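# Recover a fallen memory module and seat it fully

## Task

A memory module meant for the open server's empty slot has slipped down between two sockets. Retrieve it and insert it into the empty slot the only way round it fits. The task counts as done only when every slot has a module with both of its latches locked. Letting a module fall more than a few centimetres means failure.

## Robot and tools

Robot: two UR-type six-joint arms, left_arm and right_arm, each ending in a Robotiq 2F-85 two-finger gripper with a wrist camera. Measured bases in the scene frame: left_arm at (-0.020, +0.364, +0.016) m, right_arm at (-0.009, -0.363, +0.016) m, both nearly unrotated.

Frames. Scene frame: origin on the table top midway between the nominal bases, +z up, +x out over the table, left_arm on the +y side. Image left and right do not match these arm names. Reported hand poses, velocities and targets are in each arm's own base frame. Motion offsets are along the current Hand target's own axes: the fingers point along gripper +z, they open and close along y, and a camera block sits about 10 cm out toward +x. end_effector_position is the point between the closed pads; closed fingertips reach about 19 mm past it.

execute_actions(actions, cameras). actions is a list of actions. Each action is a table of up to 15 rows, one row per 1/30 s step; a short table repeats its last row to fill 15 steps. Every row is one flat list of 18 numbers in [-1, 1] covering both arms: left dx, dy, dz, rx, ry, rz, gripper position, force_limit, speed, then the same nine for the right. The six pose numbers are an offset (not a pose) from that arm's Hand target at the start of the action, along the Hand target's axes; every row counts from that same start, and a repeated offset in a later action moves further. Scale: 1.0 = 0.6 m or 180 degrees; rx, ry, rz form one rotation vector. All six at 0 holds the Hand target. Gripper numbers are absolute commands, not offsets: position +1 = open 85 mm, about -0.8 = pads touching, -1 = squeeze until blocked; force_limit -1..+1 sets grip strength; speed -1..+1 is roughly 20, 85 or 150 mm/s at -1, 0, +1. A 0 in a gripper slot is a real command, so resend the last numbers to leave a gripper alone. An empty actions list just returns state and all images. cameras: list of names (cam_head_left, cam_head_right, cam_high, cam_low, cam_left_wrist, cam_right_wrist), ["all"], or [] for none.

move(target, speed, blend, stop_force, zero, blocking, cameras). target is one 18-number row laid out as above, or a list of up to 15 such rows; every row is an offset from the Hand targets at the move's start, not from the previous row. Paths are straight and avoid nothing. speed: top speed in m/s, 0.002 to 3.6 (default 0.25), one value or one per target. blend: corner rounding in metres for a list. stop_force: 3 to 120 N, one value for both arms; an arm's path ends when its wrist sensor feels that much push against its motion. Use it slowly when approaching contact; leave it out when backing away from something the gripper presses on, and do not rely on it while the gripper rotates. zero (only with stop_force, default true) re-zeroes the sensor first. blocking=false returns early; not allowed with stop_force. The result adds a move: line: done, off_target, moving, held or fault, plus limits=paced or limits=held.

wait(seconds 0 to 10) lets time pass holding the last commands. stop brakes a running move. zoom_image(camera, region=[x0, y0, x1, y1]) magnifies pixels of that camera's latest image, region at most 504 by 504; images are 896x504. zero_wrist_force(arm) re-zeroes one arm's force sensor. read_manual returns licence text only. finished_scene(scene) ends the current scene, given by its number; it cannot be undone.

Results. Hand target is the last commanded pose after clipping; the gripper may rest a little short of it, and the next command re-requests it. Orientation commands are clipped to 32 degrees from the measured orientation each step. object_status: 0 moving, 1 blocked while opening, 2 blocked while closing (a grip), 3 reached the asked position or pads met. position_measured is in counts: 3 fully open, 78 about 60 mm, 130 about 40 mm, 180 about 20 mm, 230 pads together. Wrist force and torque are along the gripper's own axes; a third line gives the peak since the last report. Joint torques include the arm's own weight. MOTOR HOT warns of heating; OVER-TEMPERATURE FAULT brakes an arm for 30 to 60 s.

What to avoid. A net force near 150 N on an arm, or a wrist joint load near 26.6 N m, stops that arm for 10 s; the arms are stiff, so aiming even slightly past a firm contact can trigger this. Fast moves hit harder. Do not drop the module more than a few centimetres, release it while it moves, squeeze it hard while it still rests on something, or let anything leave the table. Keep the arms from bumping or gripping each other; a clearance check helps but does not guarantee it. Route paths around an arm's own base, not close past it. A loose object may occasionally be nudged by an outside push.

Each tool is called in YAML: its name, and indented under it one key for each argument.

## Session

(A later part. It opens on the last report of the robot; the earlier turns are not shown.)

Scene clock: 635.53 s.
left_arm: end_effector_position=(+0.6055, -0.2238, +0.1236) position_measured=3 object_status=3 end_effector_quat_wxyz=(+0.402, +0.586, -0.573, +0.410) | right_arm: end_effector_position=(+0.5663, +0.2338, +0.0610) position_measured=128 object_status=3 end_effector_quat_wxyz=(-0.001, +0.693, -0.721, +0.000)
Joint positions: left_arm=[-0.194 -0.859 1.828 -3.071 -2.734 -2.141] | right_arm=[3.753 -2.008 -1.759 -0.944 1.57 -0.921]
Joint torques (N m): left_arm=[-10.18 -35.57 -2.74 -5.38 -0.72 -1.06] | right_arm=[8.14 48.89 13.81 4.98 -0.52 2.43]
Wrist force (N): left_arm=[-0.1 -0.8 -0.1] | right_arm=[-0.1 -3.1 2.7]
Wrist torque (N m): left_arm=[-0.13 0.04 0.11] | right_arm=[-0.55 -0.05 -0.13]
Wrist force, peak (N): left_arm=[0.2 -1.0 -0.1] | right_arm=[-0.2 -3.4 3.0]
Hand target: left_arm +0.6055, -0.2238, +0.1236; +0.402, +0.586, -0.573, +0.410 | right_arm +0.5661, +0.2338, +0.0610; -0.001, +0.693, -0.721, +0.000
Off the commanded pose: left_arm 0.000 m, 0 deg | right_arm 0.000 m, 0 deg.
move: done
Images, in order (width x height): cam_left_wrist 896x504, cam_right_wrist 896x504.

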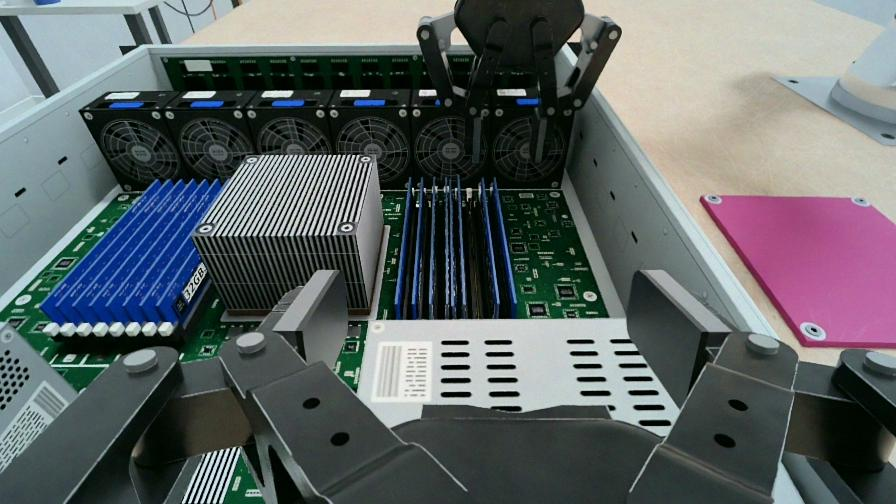

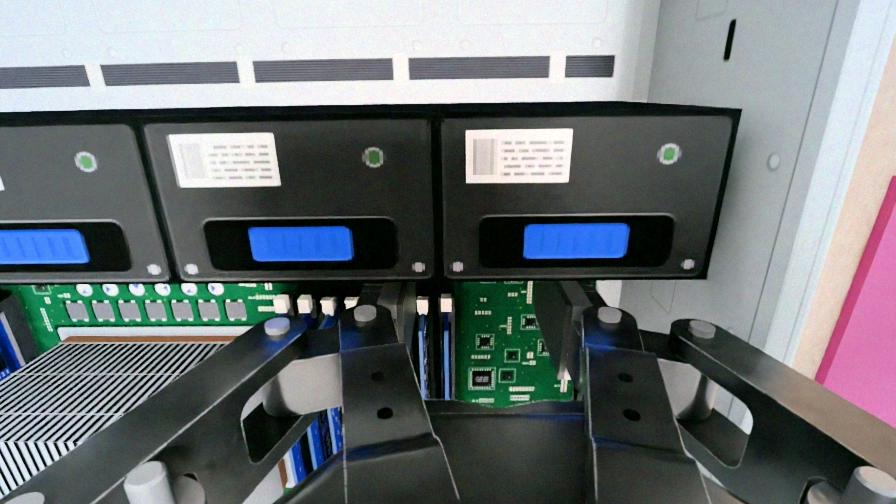

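move:
  target:
    - [0,0,0,0,0,0,1,-1,-1, 0,0,-0.0383,0,0,0,0,-1,-1]
    - [0,0,0,0,0,0,1,-1,-1, -0.2765,-0.0228,-0.0383,0,0,0,0,-1,-1]
  speed: 0.15
  blend: [0.01,0]
  cameras: ["cam_left_wrist","cam_right_wrist"]

zoom_image:
  camera: "cam_left_wrist"
  region: [400, 240, 520, 330]

zoom_image:
  camera: "cam_right_wrist"
  region: [370, 180, 520, 280]

Scene clock: 649.67 s.
left_arm: end_effector_position=(+0.6055, -0.2238, +0.1236) position_measured=3 object_status=3 end_effector_quat_wxyz=(+0.402, +0.586, -0.573, +0.410) | right_arm: end_effector_position=(+0.5862, +0.3989, +0.0841) position_measured=128 object_status=3 end_effector_quat_wxyz=(-0.001, +0.693, -0.721, +0.000)
Joint positions: left_arm=[-0.194 -0.859 1.828 -3.071 -2.734 -2.141] | right_arm=[3.928 -2.18 -1.411 -1.121 1.57 -0.745]
Joint torques (N m): left_arm=[-9 -34.57 -2.16 -5.35 -0.69 -1.16] | right_arm=[7.75 45.31 30.46 0.6 -0.97 2.77]
Wrist force (N): left_arm=[0.0 -0.5 0.0] | right_arm=[-0.2 -3.0 2.2]
Wrist torque (N m): left_arm=[-0.08 0.03 0.11] | right_arm=[-0.53 -0.03 -0.13]
Wrist force, peak (N): left_arm=[0.5 -0.8 0.2] | right_arm=[-0.1 -3.1 4.0]
Hand target: left_arm +0.6055, -0.2238, +0.1236; +0.402, +0.586, -0.573, +0.410 | right_arm +0.5862, +0.3990, +0.0841; -0.001, +0.693, -0.721, +0.000
Off the commanded pose: left_arm 0.000 m, 0 deg | right_arm 0.000 m, 0 deg.
move: done
Images, in order (width x height): cam_left_wrist 896x504, cam_right_wrist 896x504.

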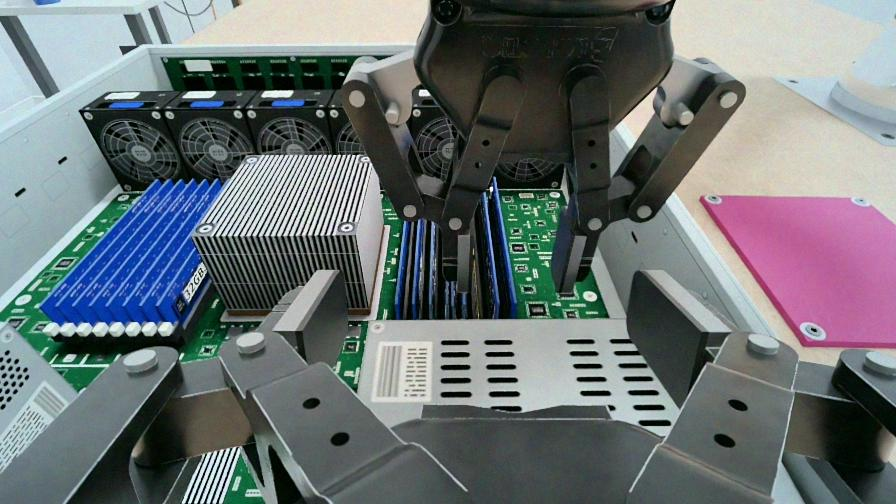

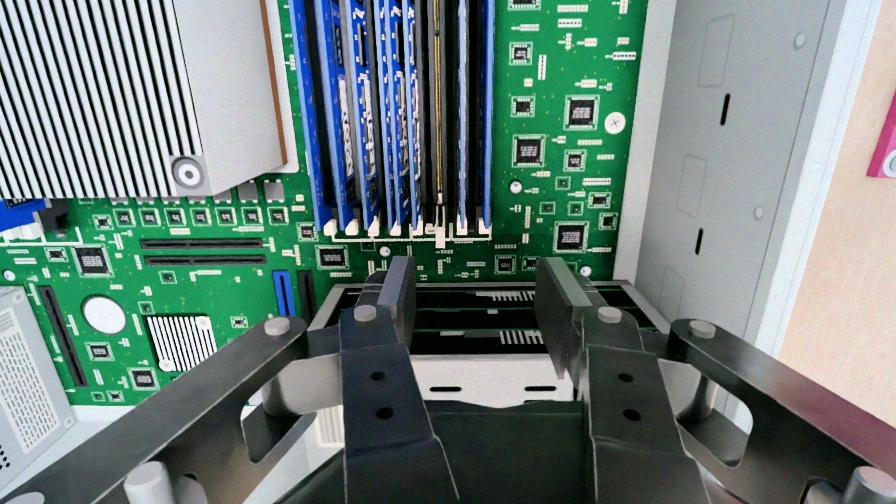

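Scaled by 4.200 from the camera's 896x504 image, which has a finer 1280x720 frame.

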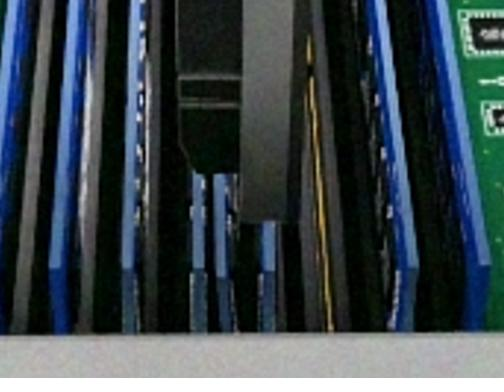

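Scaled by 3.360 from the camera's 896x504 image, which has a finer 1280x720 frame.

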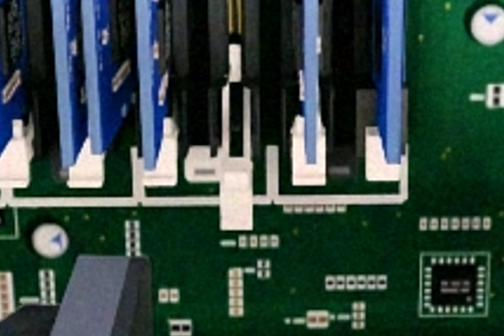

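move:
  target: [0,0,0,0,0,0,1,-1,-1, -0.005,0.0013,0.03,0,0,0,0,-1,-1]
  speed: 0.08

move:
  target: [0,0,0,0,0,0,1,-1,-1, 0,0,0.05,0,0,0,0,-1,-1]
  speed: 0.02
  stop_force: 6
  cameras: ["cam_left_wrist","cam_right_wrist"]

zoom_image:
  camera: "cam_left_wrist"
  region: [400, 240, 520, 330]

zoom_image:
  camera: "cam_right_wrist"
  region: [370, 200, 520, 300]

Scene clock: 667.67 s.
left_arm: end_effector_position=(+0.6055, -0.2238, +0.1236) position_measured=3 object_status=3 end_effector_quat_wxyz=(+0.402, +0.586, -0.573, +0.410) | right_arm: end_effector_position=(+0.5856, +0.4020, +0.0663) position_measured=128 object_status=3 end_effector_quat_wxyz=(-0.001, +0.693, -0.721, +0.000) end_effector_velocity=(+0.000, +0.000, -0.002) end_effector_angular_velocity=(+0.000, +0.000, -0.001)
Joint positions: left_arm=[-0.194 -0.859 1.828 -3.071 -2.734 -2.141] | right_arm=[3.932 -2.201 -1.425 -1.085 1.57 -0.741]
Joint velocities: left_arm=[within noise] | right_arm=[0 -0.003 -0.002 0.005 0 0.001]
Joint torques (N m): left_arm=[-9.01 -35.93 -2.9 -5.16 -0.65 -1.05] | right_arm=[7.95 44.52 14.9 5.1 0.95 2.69]
Wrist force (N): left_arm=[0.0 -0.1 0.0] | right_arm=[-0.3 -3.1 2.6]
Wrist torque (N m): left_arm=[-0.04 0.02 0.11] | right_arm=[-0.54 -0.02 -0.12]
Wrist force, peak (N): left_arm=[0.3 -0.7 0.1] | right_arm=[-0.1 -3.2 2.9]
Hand target: left_arm +0.6055, -0.2238, +0.1236; +0.402, +0.586, -0.573, +0.410 | right_arm +0.5856, +0.4020, +0.0661; -0.001, +0.693, -0.721, +0.000
Off the commanded pose: left_arm 0.000 m, 0 deg | right_arm 0.000 m, 0 deg.
move: done

Scene clock: 670.07 s.
left_arm: end_effector_position=(+0.6055, -0.2238, +0.1236) position_measured=3 object_status=3 end_effector_quat_wxyz=(+0.402, +0.586, -0.573, +0.410) | right_arm: end_effector_position=(+0.5856, +0.4020, +0.0439) position_measured=128 object_status=3 end_effector_quat_wxyz=(-0.001, +0.693, -0.721, +0.000)
Joint positions: left_arm=[-0.194 -0.859 1.828 -3.071 -2.734 -2.141] | right_arm=[3.932 -2.227 -1.445 -1.039 1.57 -0.741]
Joint torques (N m): left_arm=[-9.89 -35.46 -3.06 -5.22 -0.72 -0.87] | right_arm=[4.88 58.06 28.35 0.46 -0.04 1.8]
Wrist force (N): left_arm=[-0.2 -0.3 -0.1] | right_arm=[0.0 -3.0 2.0]
Wrist torque (N m): left_arm=[-0.05 0.04 0.11] | right_arm=[-0.51 -0.01 -0.12]
Wrist force, peak (N): left_arm=[-0.1 -0.8 0.0] | right_arm=[-2.7 -3.3 -9.4]
Hand target: left_arm +0.6055, -0.2238, +0.1236; +0.402, +0.586, -0.573, +0.410 | right_arm +0.5856, +0.4020, +0.0439; -0.001, +0.693, -0.721, +0.000 (not the last commanded pose)
Off the commanded pose: left_arm 0.000 m, 0 deg | right_arm 0.008 m, 0 deg.
move: contact (right_arm)
Images, in order (width x height): cam_left_wrist 896x504, cam_right_wrist 896x504.

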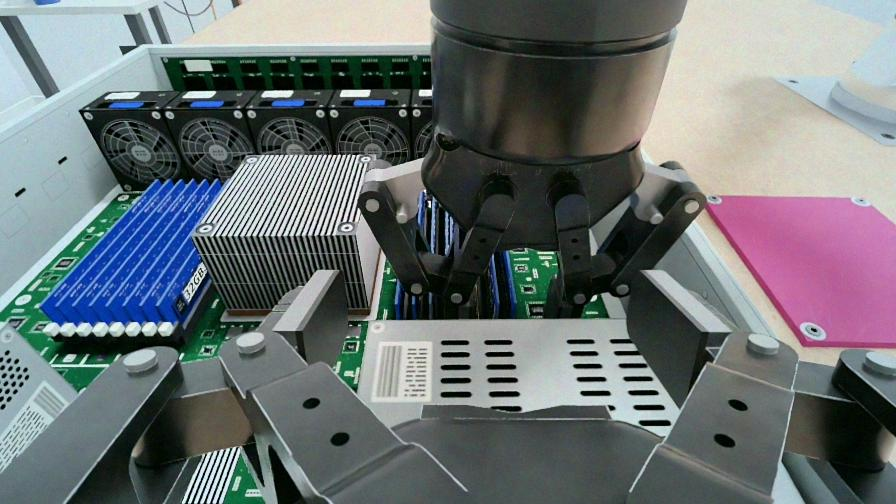

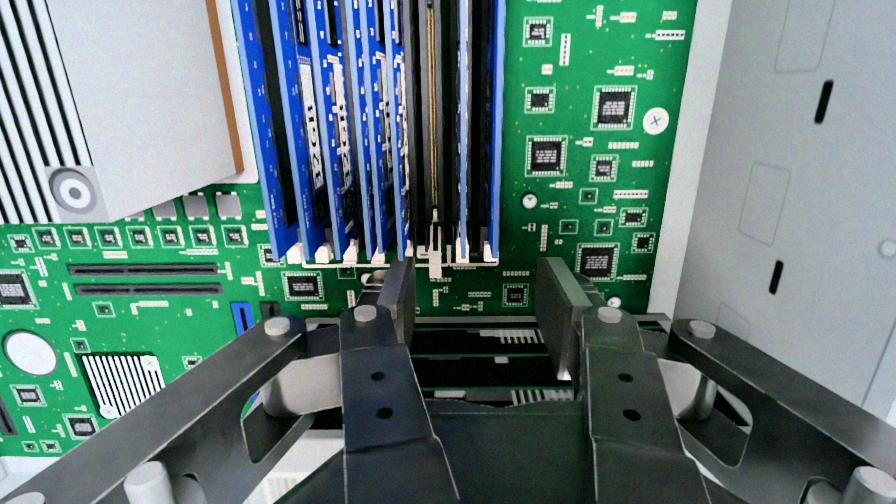

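Scaled by 4.200 from the camera's 896x504 image, which has a finer 1280x720 frame.

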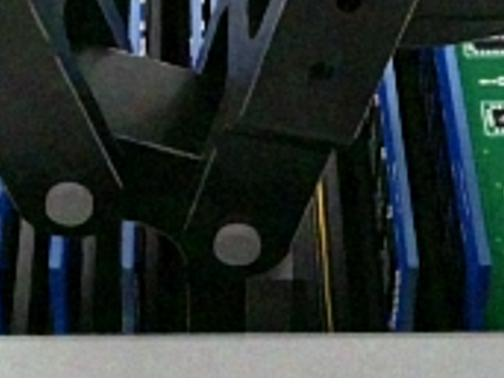

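Scaled by 3.360 from the camera's 896x504 image, which has a finer 1280x720 frame.

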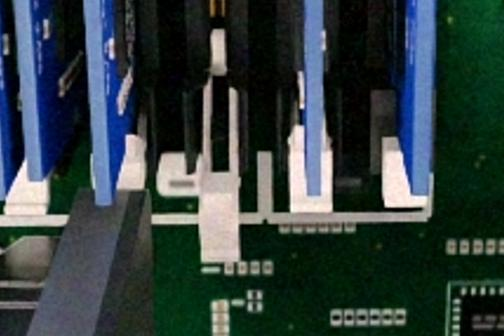

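move:
  target: [0,0,0,0,0,0,1,-1,-1, -0.0025,0,0.006,0,0,0,0,-1,-1]
  speed: 0.015
  stop_force: 35
  cameras: ["cam_right_wrist"]

zoom_image:
  camera: "cam_right_wrist"
  region: [370, 200, 520, 300]

Scene clock: 677.23 s.
left_arm: end_effector_position=(+0.6055, -0.2238, +0.1236) position_measured=3 object_status=3 end_effector_quat_wxyz=(+0.402, +0.586, -0.573, +0.410) | right_arm: end_effector_position=(+0.5857, +0.4035, +0.0404) position_measured=128 object_status=3 end_effector_quat_wxyz=(-0.001, +0.693, -0.721, +0.000)
Joint positions: left_arm=[-0.194 -0.859 1.828 -3.071 -2.734 -2.141] | right_arm=[3.934 -2.233 -1.444 -1.033 1.57 -0.74]
Joint torques (N m): left_arm=[-9.3 -35.77 -4.03 -5.25 -0.73 -0.84] | right_arm=[6.33 38.3 22.22 3.3 -0.12 2.86]
Wrist force (N): left_arm=[0.0 -0.2 -0.2] | right_arm=[-5.1 -3.1 -6.6]
Wrist torque (N m): left_arm=[-0.04 0.03 0.11] | right_arm=[-0.35 0.10 -0.21]
Wrist force, peak (N): left_arm=[0.4 -0.7 -0.2] | right_arm=[-0.5 -0.7 -10.6]
Hand target: left_arm +0.6055, -0.2238, +0.1236; +0.402, +0.586, -0.573, +0.410 | right_arm +0.5857, +0.4035, +0.0403; -0.001, +0.693, -0.721, +0.000
Off the commanded pose: left_arm 0.000 m, 0 deg | right_arm 0.000 m, 0 deg.
move: done
Images, in order (width x height): cam_right_wrist 896x504.

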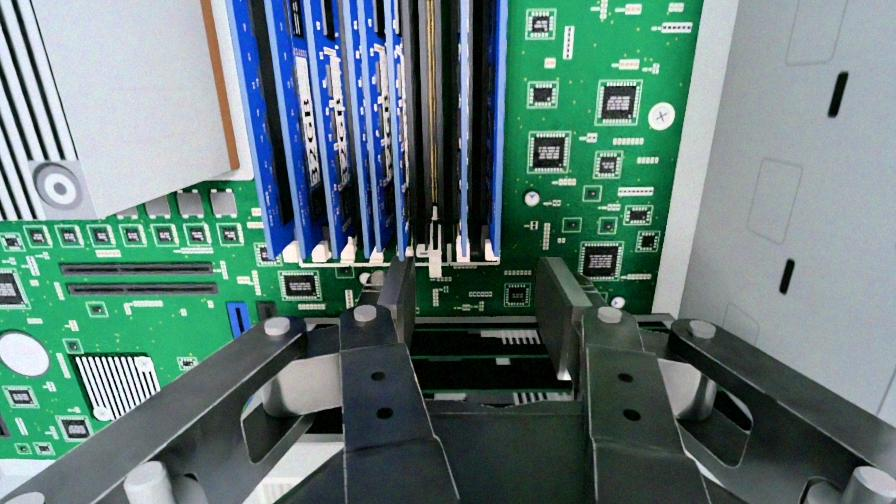

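Scaled by 3.360 from the camera's 896x504 image, which has a finer 1280x720 frame.

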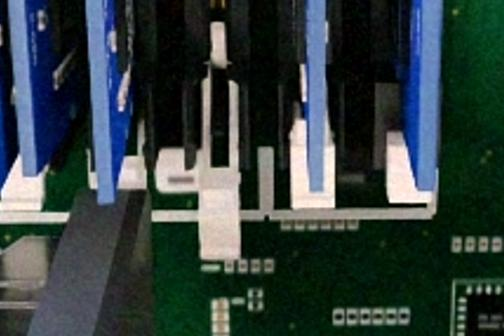

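move:
  target: [0,0,0,0,0,0,1,-1,-1, -0.0092,0,0.005,0,0,0,0,-1,-1]
  speed: 0.015
  stop_force: 35
  cameras: ["cam_right_wrist"]

move:
  target: [0,0,0,0,0,0,1,-1,-1, 0,0,-0.0417,0,0,0,0,-1,-1]
  speed: 0.06
  cameras: ["cam_right_wrist","cam_left_wrist"]

zoom_image:
  camera: "cam_right_wrist"
  region: [370, 180, 520, 280]

zoom_image:
  camera: "cam_left_wrist"
  region: [400, 240, 520, 330]

Scene clock: 685.80 s.
left_arm: end_effector_position=(+0.6055, -0.2238, +0.1236) position_measured=3 object_status=3 end_effector_quat_wxyz=(+0.402, +0.586, -0.573, +0.410) | right_arm: end_effector_position=(+0.5859, +0.4091, +0.0374) position_measured=128 object_status=3 end_effector_quat_wxyz=(-0.001, +0.693, -0.721, +0.000)
Joint positions: left_arm=[-0.194 -0.859 1.828 -3.071 -2.734 -2.141] | right_arm=[3.939 -2.244 -1.435 -1.033 1.57 -0.734]
Joint torques (N m): left_arm=[-9.73 -35.54 -3.49 -5.27 -0.8 -0.72] | right_arm=[9.19 41.82 26.74 4.65 -1.33 2.7]
Wrist force (N): left_arm=[0.5 -0.2 -0.5] | right_arm=[0.6 -3.3 -1.9]
Wrist torque (N m): left_arm=[-0.05 -0.05 0.11] | right_arm=[-0.48 -0.01 -0.10]
Wrist force, peak (N): left_arm=[0.0 -0.6 -0.7] | right_arm=[-5.6 -3.2 -6.8]
Hand target: left_arm +0.6055, -0.2238, +0.1236; +0.402, +0.586, -0.573, +0.410 | right_arm +0.5859, +0.4091, +0.0374; -0.001, +0.693, -0.721, +0.000
Off the commanded pose: left_arm 0.000 m, 0 deg | right_arm 0.000 m, 0 deg.
move: done
Images, in order (width x height): cam_right_wrist 896x504.

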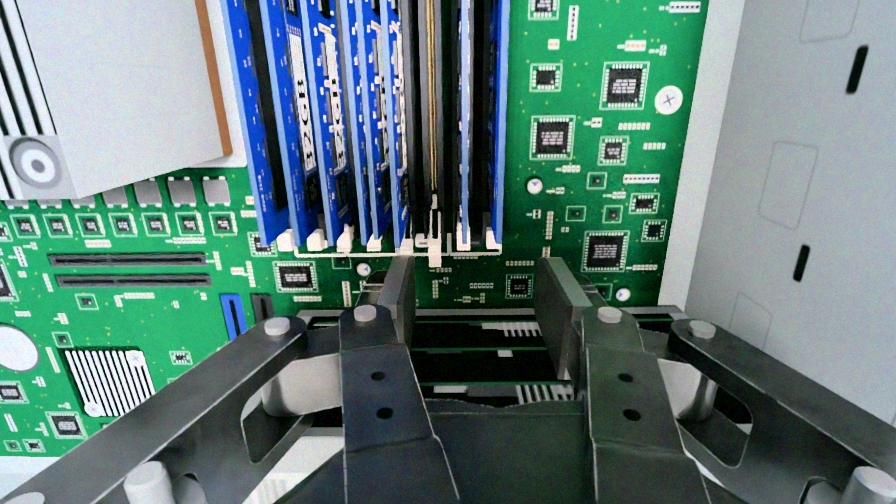

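Scene clock: 686.77 s.
left_arm: end_effector_position=(+0.6055, -0.2238, +0.1236) position_measured=3 object_status=3 end_effector_quat_wxyz=(+0.402, +0.586, -0.573, +0.410) | right_arm: end_effector_position=(+0.5859, +0.4090, +0.0622) position_measured=128 object_status=3 end_effector_quat_wxyz=(-0.001, +0.693, -0.721, +0.000) end_effector_velocity=(+0.000, +0.000, +0.001) end_effector_angular_velocity=(-0.001, +0.001, -0.002)
Joint positions: left_arm=[-0.194 -0.859 1.828 -3.071 -2.734 -2.141] | right_arm=[3.939 -2.215 -1.413 -1.083 1.57 -0.734]
Joint velocities: left_arm=[within noise] | right_arm=[0 0.001 0.001 -0.005 0 0.002]
Joint torques (N m): left_arm=[-9.76 -36.35 -2.9 -5.23 -0.8 -0.63] | right_arm=[8.64 58.1 29.72 0.34 -1.15 2.65]
Wrist force (N): left_arm=[-0.1 -0.1 0.1] | right_arm=[-0.3 -3.2 2.5]
Wrist torque (N m): left_arm=[-0.03 0.04 0.11] | right_arm=[-0.56 -0.02 -0.12]
Wrist force, peak (N): left_arm=[0.4 -0.4 -0.4] | right_arm=[-0.2 -3.3 2.6]
Hand target: left_arm +0.6055, -0.2238, +0.1236; +0.402, +0.586, -0.573, +0.410 | right_arm +0.5859, +0.4090, +0.0624; -0.001, +0.693, -0.721, +0.000
Off the commanded pose: left_arm 0.000 m, 0 deg | right_arm 0.000 m, 0 deg.
move: done
Images, in order (width x height): cam_left_wrist 896x504, cam_right_wrist 896x504.

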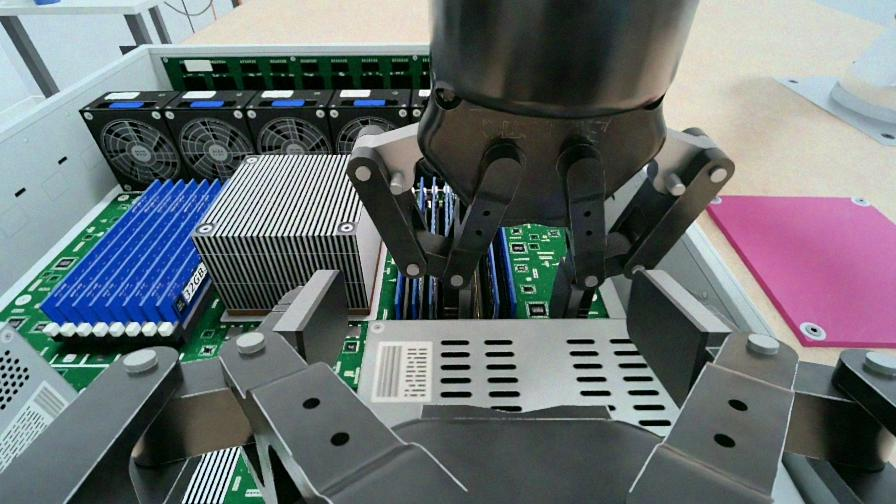

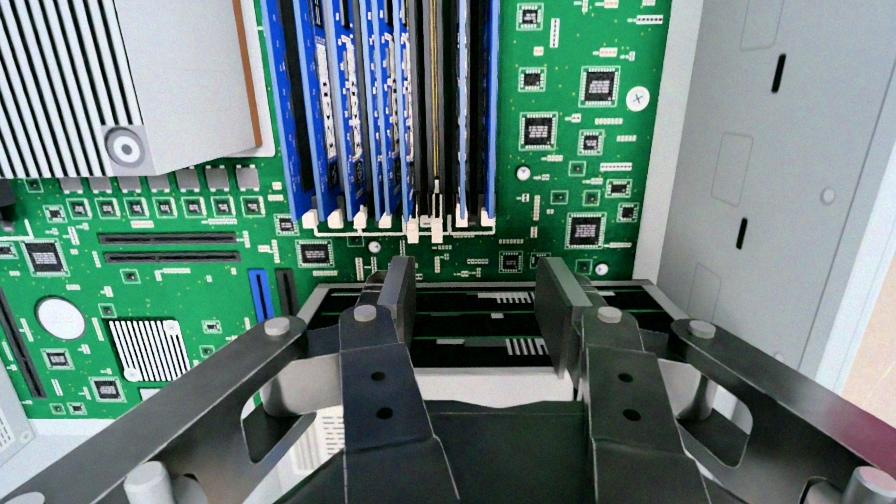

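Scaled by 3.360 from the camera's 896x504 image, which has a finer 1280x720 frame.

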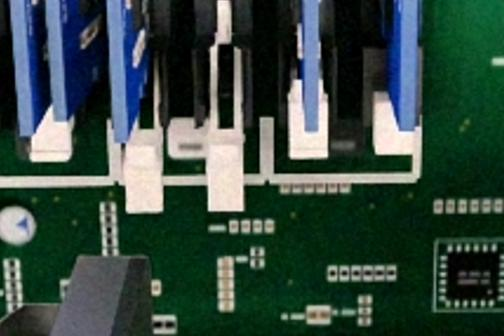

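Scaled by 4.200 from the camera's 896x504 image, which has a finer 1280x720 frame.

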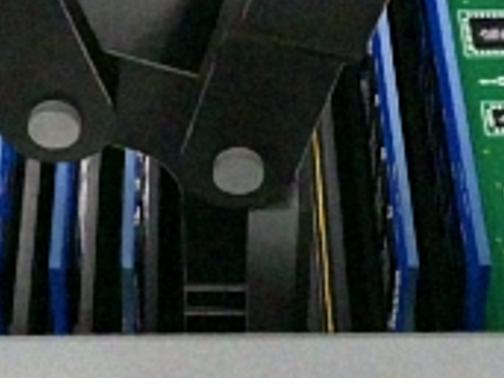

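move:
  target:
    - [0,0,0,0,0,0,1,-1,-1, 0,0,-0.02,0,0,0,-0.72,-1,-1]
    - [0,0,0,0,0,0,1,-1,-1, 0.0487,-0.0397,0.0167,0,0,-0.0038,-0.72,-1,-1]
  speed: 0.1
  cameras: ["cam_left_wrist","cam_right_wrist"]

zoom_image:
  camera: "cam_left_wrist"
  region: [400, 240, 520, 330]

zoom_image:
  camera: "cam_right_wrist"
  region: [400, 180, 550, 300]

Scene clock: 774.73 s.
left_arm: end_effector_position=(+0.6055, -0.2238, +0.1236) position_measured=3 object_status=3 end_effector_quat_wxyz=(+0.402, +0.586, -0.573, +0.410) | right_arm: end_effector_position=(+0.6104, +0.3822, +0.0539) position_measured=220 object_status=0 end_effector_quat_wxyz=(-0.008, +0.697, -0.717, -0.002)
Joint positions: left_arm=[-0.194 -0.859 1.828 -3.071 -2.734 -2.141] | right_arm=[3.886 -2.231 -1.413 -1.053 1.574 -0.799]
Joint torques (N m): left_arm=[-8.42 -36.55 -3.42 -5.16 -0.77 -0.51] | right_arm=[-32.55 -52.96 -39.75 -7.51 -9.48 -2.91]
Wrist force (N): left_arm=[0.4 -0.2 0.0] | right_arm=[-24.8 25.2 -134.2]
Wrist torque (N m): left_arm=[-0.02 -0.03 0.10] | right_arm=[-0.10 0.57 -0.04]
Wrist force, peak (N): left_arm=[0.5 -0.9 -0.1] | right_arm=[-24.8 25.2 -134.2]
Hand target: left_arm +0.6055, -0.2238, +0.1236; +0.402, +0.586, -0.573, +0.410 | right_arm +0.6086, +0.3789, +0.0524; -0.001, +0.697, -0.717, +0.000
Off the commanded pose: left_arm 0.000 m, 0 deg | right_arm 0.004 m, 1 deg.
move: off_target (right_arm)
Images, in order (width x height): cam_left_wrist 896x504, cam_right_wrist 896x504.

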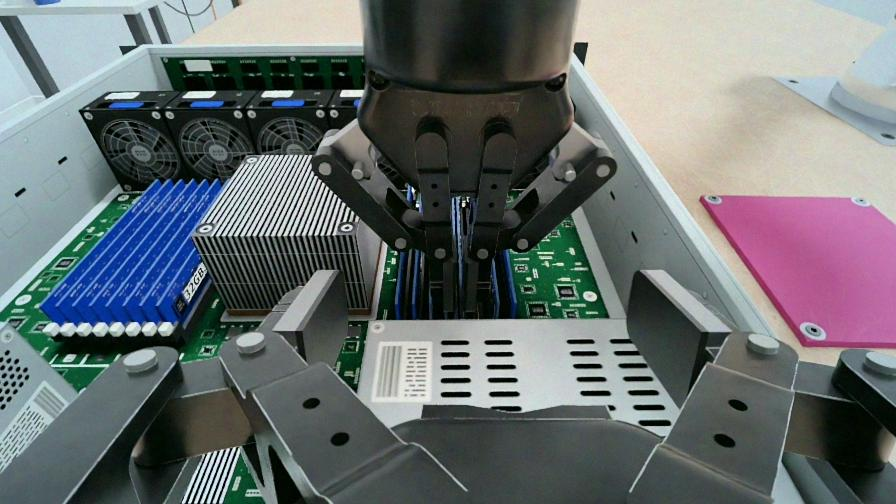

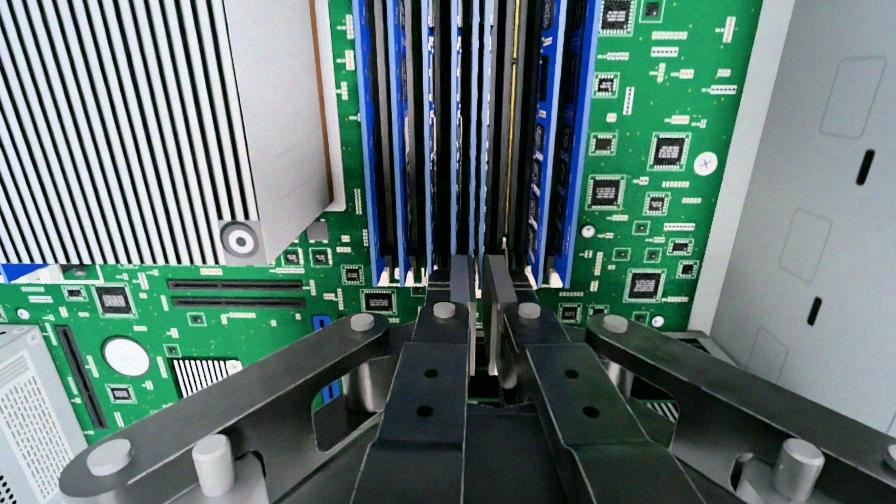

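Scaled by 4.200 from the camera's 896x504 image, which has a finer 1280x720 frame.

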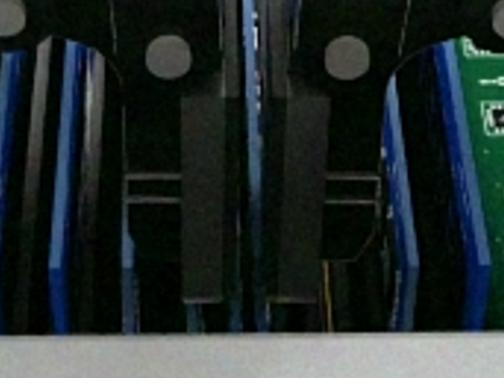

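Scaled by 3.360 from the camera's 896x504 image, which has a finer 1280x720 frame.

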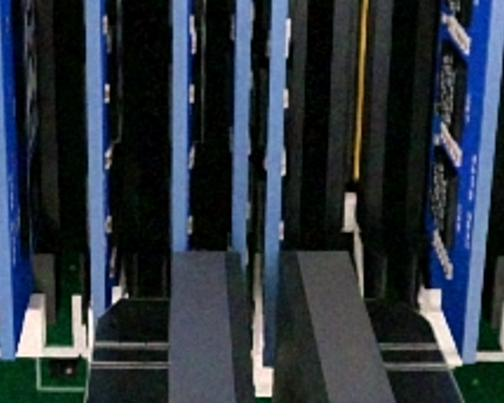

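move:
  target: [0,0,0,0,0,0,1,-1,-1, 0,0,-0.02,0,0,0,-0.72,-1,-1]
  speed: 0.1
  cameras: ["cam_left_wrist","cam_right_wrist"]

zoom_image:
  camera: "cam_left_wrist"
  region: [400, 240, 520, 330]

zoom_image:
  camera: "cam_right_wrist"
  region: [400, 180, 550, 300]

Scene clock: 789.30 s.
left_arm: end_effector_position=(+0.6055, -0.2238, +0.1236) position_measured=3 object_status=3 end_effector_quat_wxyz=(+0.402, +0.586, -0.573, +0.410) | right_arm: end_effector_position=(+0.6086, +0.3788, +0.0641) position_measured=220 object_status=3 end_effector_quat_wxyz=(-0.001, +0.697, -0.717, +0.000)
Joint positions: left_arm=[-0.194 -0.859 1.828 -3.071 -2.734 -2.141] | right_arm=[3.886 -2.218 -1.402 -1.091 1.57 -0.799]
Joint torques (N m): left_arm=[-8.69 -36.35 -3.48 -5.26 -0.75 -0.59] | right_arm=[6.9 61.45 29.05 0.6 1.3 0.38]
Wrist force (N): left_arm=[0.3 -0.4 0.0] | right_arm=[-0.9 -3.6 2.2]
Wrist torque (N m): left_arm=[-0.07 -0.04 0.11] | right_arm=[-0.62 0.08 0.02]
Wrist force, peak (N): left_arm=[0.1 -0.7 0.2] | right_arm=[-24.9 25.5 -136.1]
Hand target: left_arm +0.6055, -0.2238, +0.1236; +0.402, +0.586, -0.573, +0.410 | right_arm +0.6085, +0.3789, +0.0644; -0.001, +0.697, -0.717, +0.000
Off the commanded pose: left_arm 0.000 m, 0 deg | right_arm 0.000 m, 0 deg.
move: done
Images, in order (width x height): cam_left_wrist 896x504, cam_right_wrist 896x504.

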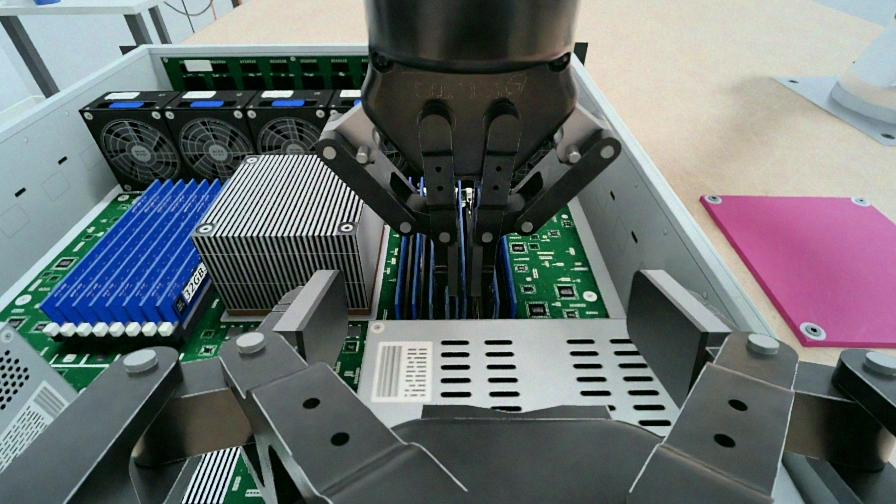

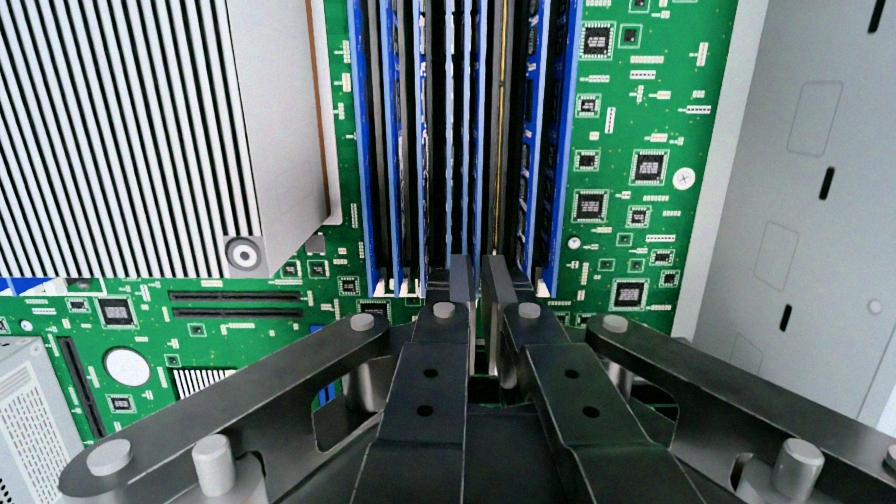

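Scaled by 4.200 from the camera's 896x504 image, which has a finer 1280x720 frame.

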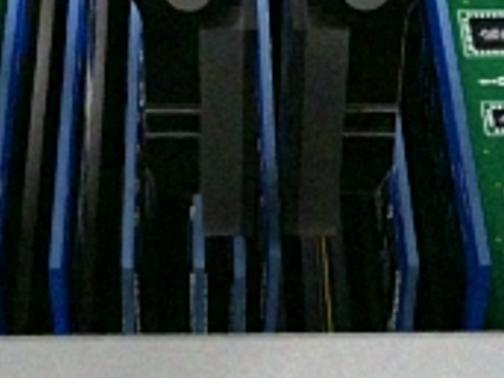

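Scaled by 3.360 from the camera's 896x504 image, which has a finer 1280x720 frame.

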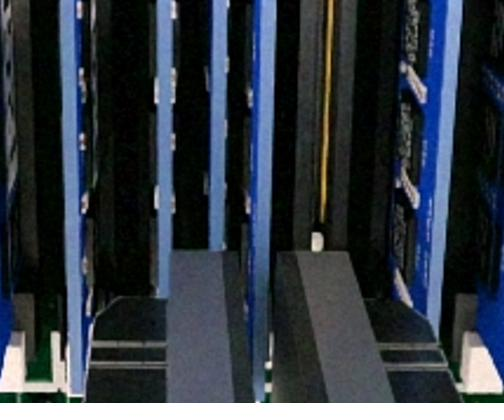

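zoom_image:
  camera: "cam_left_wrist"
  region: [390, 165, 530, 325]

Scaled by 3.150 from the camera's 896x504 image, which has a finer 1280x720 frame.

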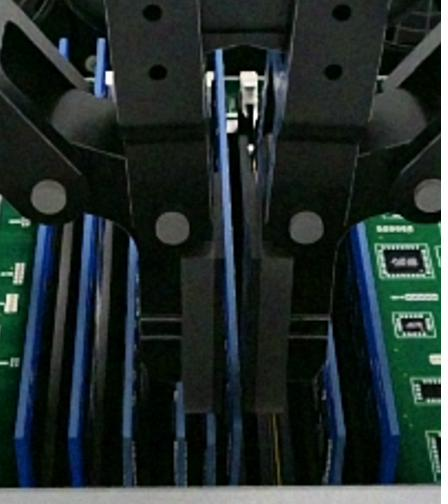

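move:
  target: [0,0,0,0,0,0,1,-1,-1, 0,0.0005,0,0,0,0,-0.735,-1,-1]
  speed: 0.02

move:
  target: [0,0,0,0,0,0,1,-1,-1, 0,0,0.0223,0,0,0,-0.735,-1,-1]
  speed: 0.015
  stop_force: 8
  cameras: ["cam_left_wrist","cam_right_wrist"]

zoom_image:
  camera: "cam_left_wrist"
  region: [400, 240, 520, 330]

zoom_image:
  camera: "cam_right_wrist"
  region: [400, 180, 550, 300]

Scene clock: 837.63 s.
left_arm: end_effector_position=(+0.6055, -0.2238, +0.1236) position_measured=3 object_status=3 end_effector_quat_wxyz=(+0.402, +0.586, -0.573, +0.410) | right_arm: end_effector_position=(+0.6083, +0.3789, +0.0644) position_measured=221 object_status=3 end_effector_quat_wxyz=(-0.001, +0.697, -0.717, +0.000)
Joint positions: left_arm=[-0.194 -0.859 1.828 -3.071 -2.734 -2.141] | right_arm=[3.886 -2.217 -1.403 -1.091 1.57 -0.799]
Joint torques (N m): left_arm=[-9.4 -36.56 -3.81 -5.12 -0.81 -0.41] | right_arm=[8.41 58.82 14.85 4.94 1.29 2.82]
Wrist force (N): left_arm=[0.1 -0.7 0.0] | right_arm=[-0.7 -3.4 2.5]
Wrist torque (N m): left_arm=[-0.12 -0.02 0.10] | right_arm=[-0.59 0.04 -0.07]
Wrist force, peak (N): left_arm=[0.3 -1.0 -0.2] | right_arm=[-1.0 -3.7 2.8]
Hand target: left_arm +0.6055, -0.2238, +0.1236; +0.402, +0.586, -0.573, +0.410 | right_arm +0.6082, +0.3789, +0.0644; -0.001, +0.697, -0.717, +0.000
Off the commanded pose: left_arm 0.000 m, 0 deg | right_arm 0.000 m, 0 deg.
move: done

Scene clock: 839.50 s.
left_arm: end_effector_position=(+0.6055, -0.2238, +0.1236) position_measured=3 object_status=3 end_effector_quat_wxyz=(+0.402, +0.586, -0.573, +0.410) | right_arm: end_effector_position=(+0.6083, +0.3789, +0.0555) position_measured=221 object_status=3 end_effector_quat_wxyz=(-0.001, +0.697, -0.717, +0.000)
Joint positions: left_arm=[-0.194 -0.859 1.828 -3.071 -2.734 -2.141] | right_arm=[3.886 -2.227 -1.412 -1.073 1.57 -0.799]
Joint torques (N m): left_arm=[-8.48 -36.98 -3.37 -5.1 -0.96 -0.26] | right_arm=[7.87 49.95 24 -0.34 1.25 2.52]
Wrist force (N): left_arm=[0.1 -0.5 -0.3] | right_arm=[2.0 -3.8 -11.3]
Wrist torque (N m): left_arm=[-0.08 0.02 0.11] | right_arm=[-0.58 0.12 -0.06]
Wrist force, peak (N): left_arm=[0.4 -0.7 -0.2] | right_arm=[9.5 -3.7 -24.7]
Hand target: left_arm +0.6055, -0.2238, +0.1236; +0.402, +0.586, -0.573, +0.410 | right_arm +0.6083, +0.3789, +0.0555; -0.001, +0.697, -0.717, +0.000 (not the last commanded pose)
Off the commanded pose: left_arm 0.000 m, 0 deg | right_arm 0.005 m, 0 deg.
move: contact (right_arm)
Images, in order (width x height): cam_left_wrist 896x504, cam_right_wrist 896x504.

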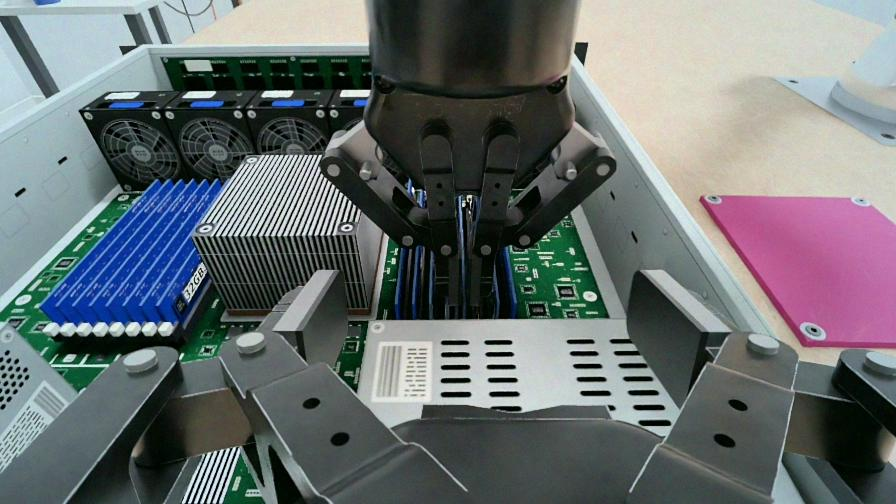

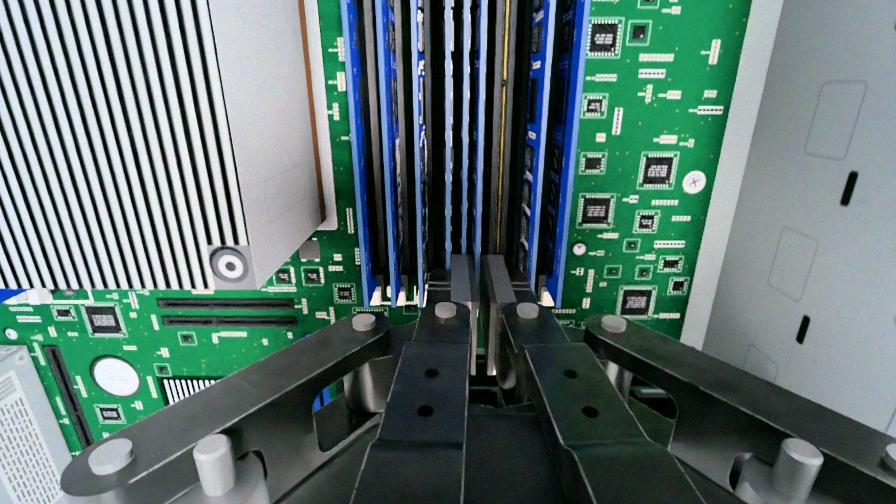

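Scaled by 4.200 from the camera's 896x504 image, which has a finer 1280x720 frame.

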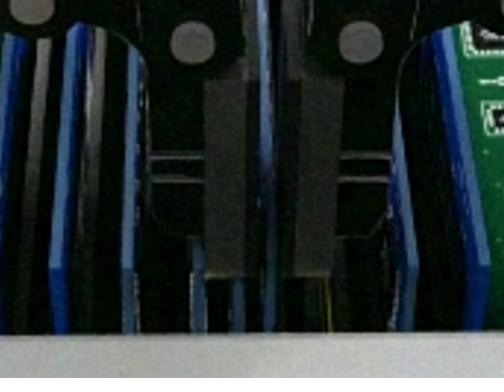

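Scaled by 3.360 from the camera's 896x504 image, which has a finer 1280x720 frame.

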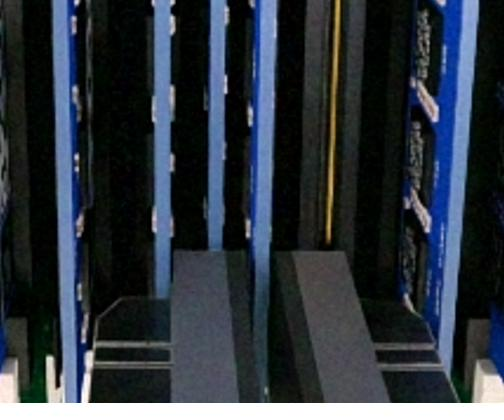

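move:
  target:
    - [0,0,0,0,0,0,1,-1,-1, 0,0,-0.006,0,0,0,-0.735,-1,-1]
    - [0,0,0,0,0,0,1,-1,-1, 0,0.0015,-0.006,0,0,0,-0.735,-1,-1]
  speed: 0.03

move:
  target: [0,0,0,0,0,0,1,-1,-1, 0,0,0.0135,0,0,0,-0.735,-1,-1]
  speed: 0.012
  stop_force: 8
  cameras: ["cam_left_wrist","cam_right_wrist"]

zoom_image:
  camera: "cam_left_wrist"
  region: [400, 240, 520, 330]

zoom_image:
  camera: "cam_right_wrist"
  region: [400, 180, 550, 300]

Scene clock: 853.03 s.
left_arm: end_effector_position=(+0.6055, -0.2238, +0.1236) position_measured=3 object_status=3 end_effector_quat_wxyz=(+0.402, +0.586, -0.573, +0.410) | right_arm: end_effector_position=(+0.6075, +0.3789, +0.0591) position_measured=221 object_status=3 end_effector_quat_wxyz=(-0.001, +0.697, -0.717, +0.000)
Joint positions: left_arm=[-0.194 -0.859 1.828 -3.071 -2.734 -2.141] | right_arm=[3.887 -2.221 -1.411 -1.079 1.57 -0.798]
Joint torques (N m): left_arm=[-8.4 -36.7 -4 -5.18 -0.91 -0.44] | right_arm=[8.38 58.05 15.54 4.95 1.19 2.89]
Wrist force (N): left_arm=[-0.2 -0.4 -0.2] | right_arm=[-1.0 -3.4 2.5]
Wrist torque (N m): left_arm=[-0.07 0.05 0.11] | right_arm=[-0.59 0.09 -0.13]
Wrist force, peak (N): left_arm=[0.5 -0.6 -0.2] | right_arm=[1.9 -3.8 -11.1]
Hand target: left_arm +0.6055, -0.2238, +0.1236; +0.402, +0.586, -0.573, +0.410 | right_arm +0.6074, +0.3790, +0.0591; -0.001, +0.697, -0.717, +0.000
Off the commanded pose: left_arm 0.000 m, 0 deg | right_arm 0.000 m, 0 deg.
move: done

Scene clock: 854.57 s.
left_arm: end_effector_position=(+0.6055, -0.2238, +0.1236) position_measured=3 object_status=3 end_effector_quat_wxyz=(+0.402, +0.586, -0.573, +0.410) | right_arm: end_effector_position=(+0.6074, +0.3790, +0.0556) position_measured=221 object_status=3 end_effector_quat_wxyz=(-0.001, +0.697, -0.717, +0.000)
Joint positions: left_arm=[-0.194 -0.859 1.828 -3.071 -2.734 -2.141] | right_arm=[3.887 -2.225 -1.414 -1.071 1.57 -0.798]
Joint torques (N m): left_arm=[-8.14 -36.57 -3.45 -5.12 -1.11 -0.18] | right_arm=[7.94 52.19 24.79 -0.18 1.35 2.49]
Wrist force (N): left_arm=[0.2 -0.3 0.0] | right_arm=[0.9 -3.5 -7.7]
Wrist torque (N m): left_arm=[-0.05 -0.02 0.12] | right_arm=[-0.55 0.13 -0.12]
Wrist force, peak (N): left_arm=[0.0 -0.7 -0.5] | right_arm=[6.6 -3.7 -18.8]
Hand target: left_arm +0.6055, -0.2238, +0.1236; +0.402, +0.586, -0.573, +0.410 | right_arm +0.6074, +0.3790, +0.0556; -0.001, +0.697, -0.717, +0.000 (not the last commanded pose)
Off the commanded pose: left_arm 0.000 m, 0 deg | right_arm 0.005 m, 0 deg.
move: contact (right_arm)
Images, in order (width x height): cam_left_wrist 896x504, cam_right_wrist 896x504.

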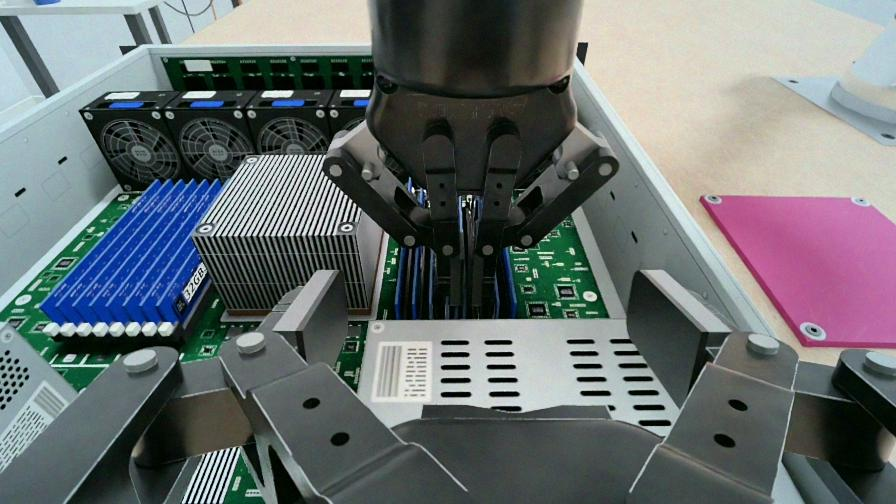

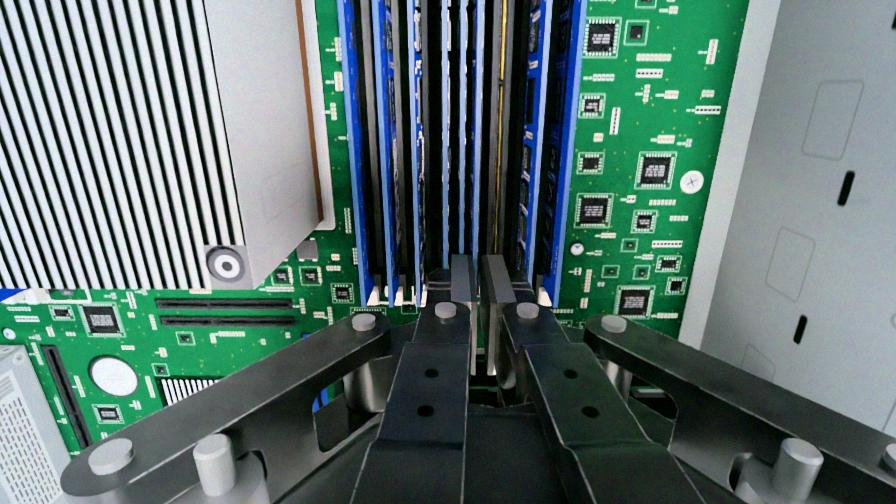

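Scaled by 4.200 from the camera's 896x504 image, which has a finer 1280x720 frame.

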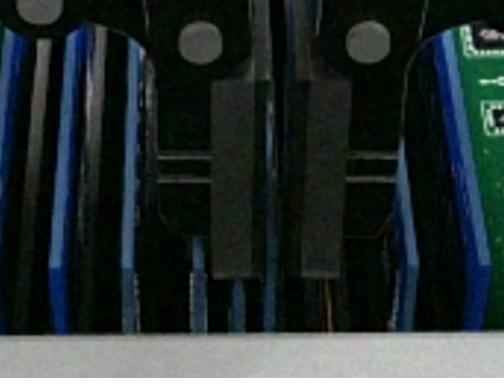

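Scaled by 3.360 from the camera's 896x504 image, which has a finer 1280x720 frame.

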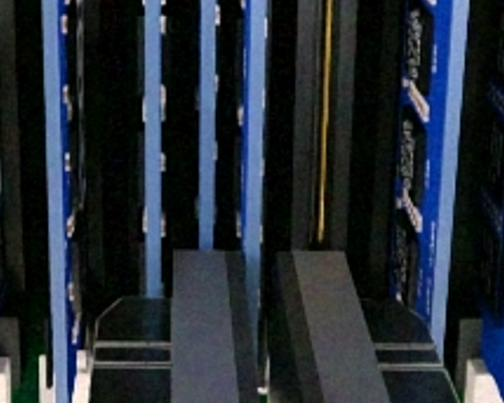

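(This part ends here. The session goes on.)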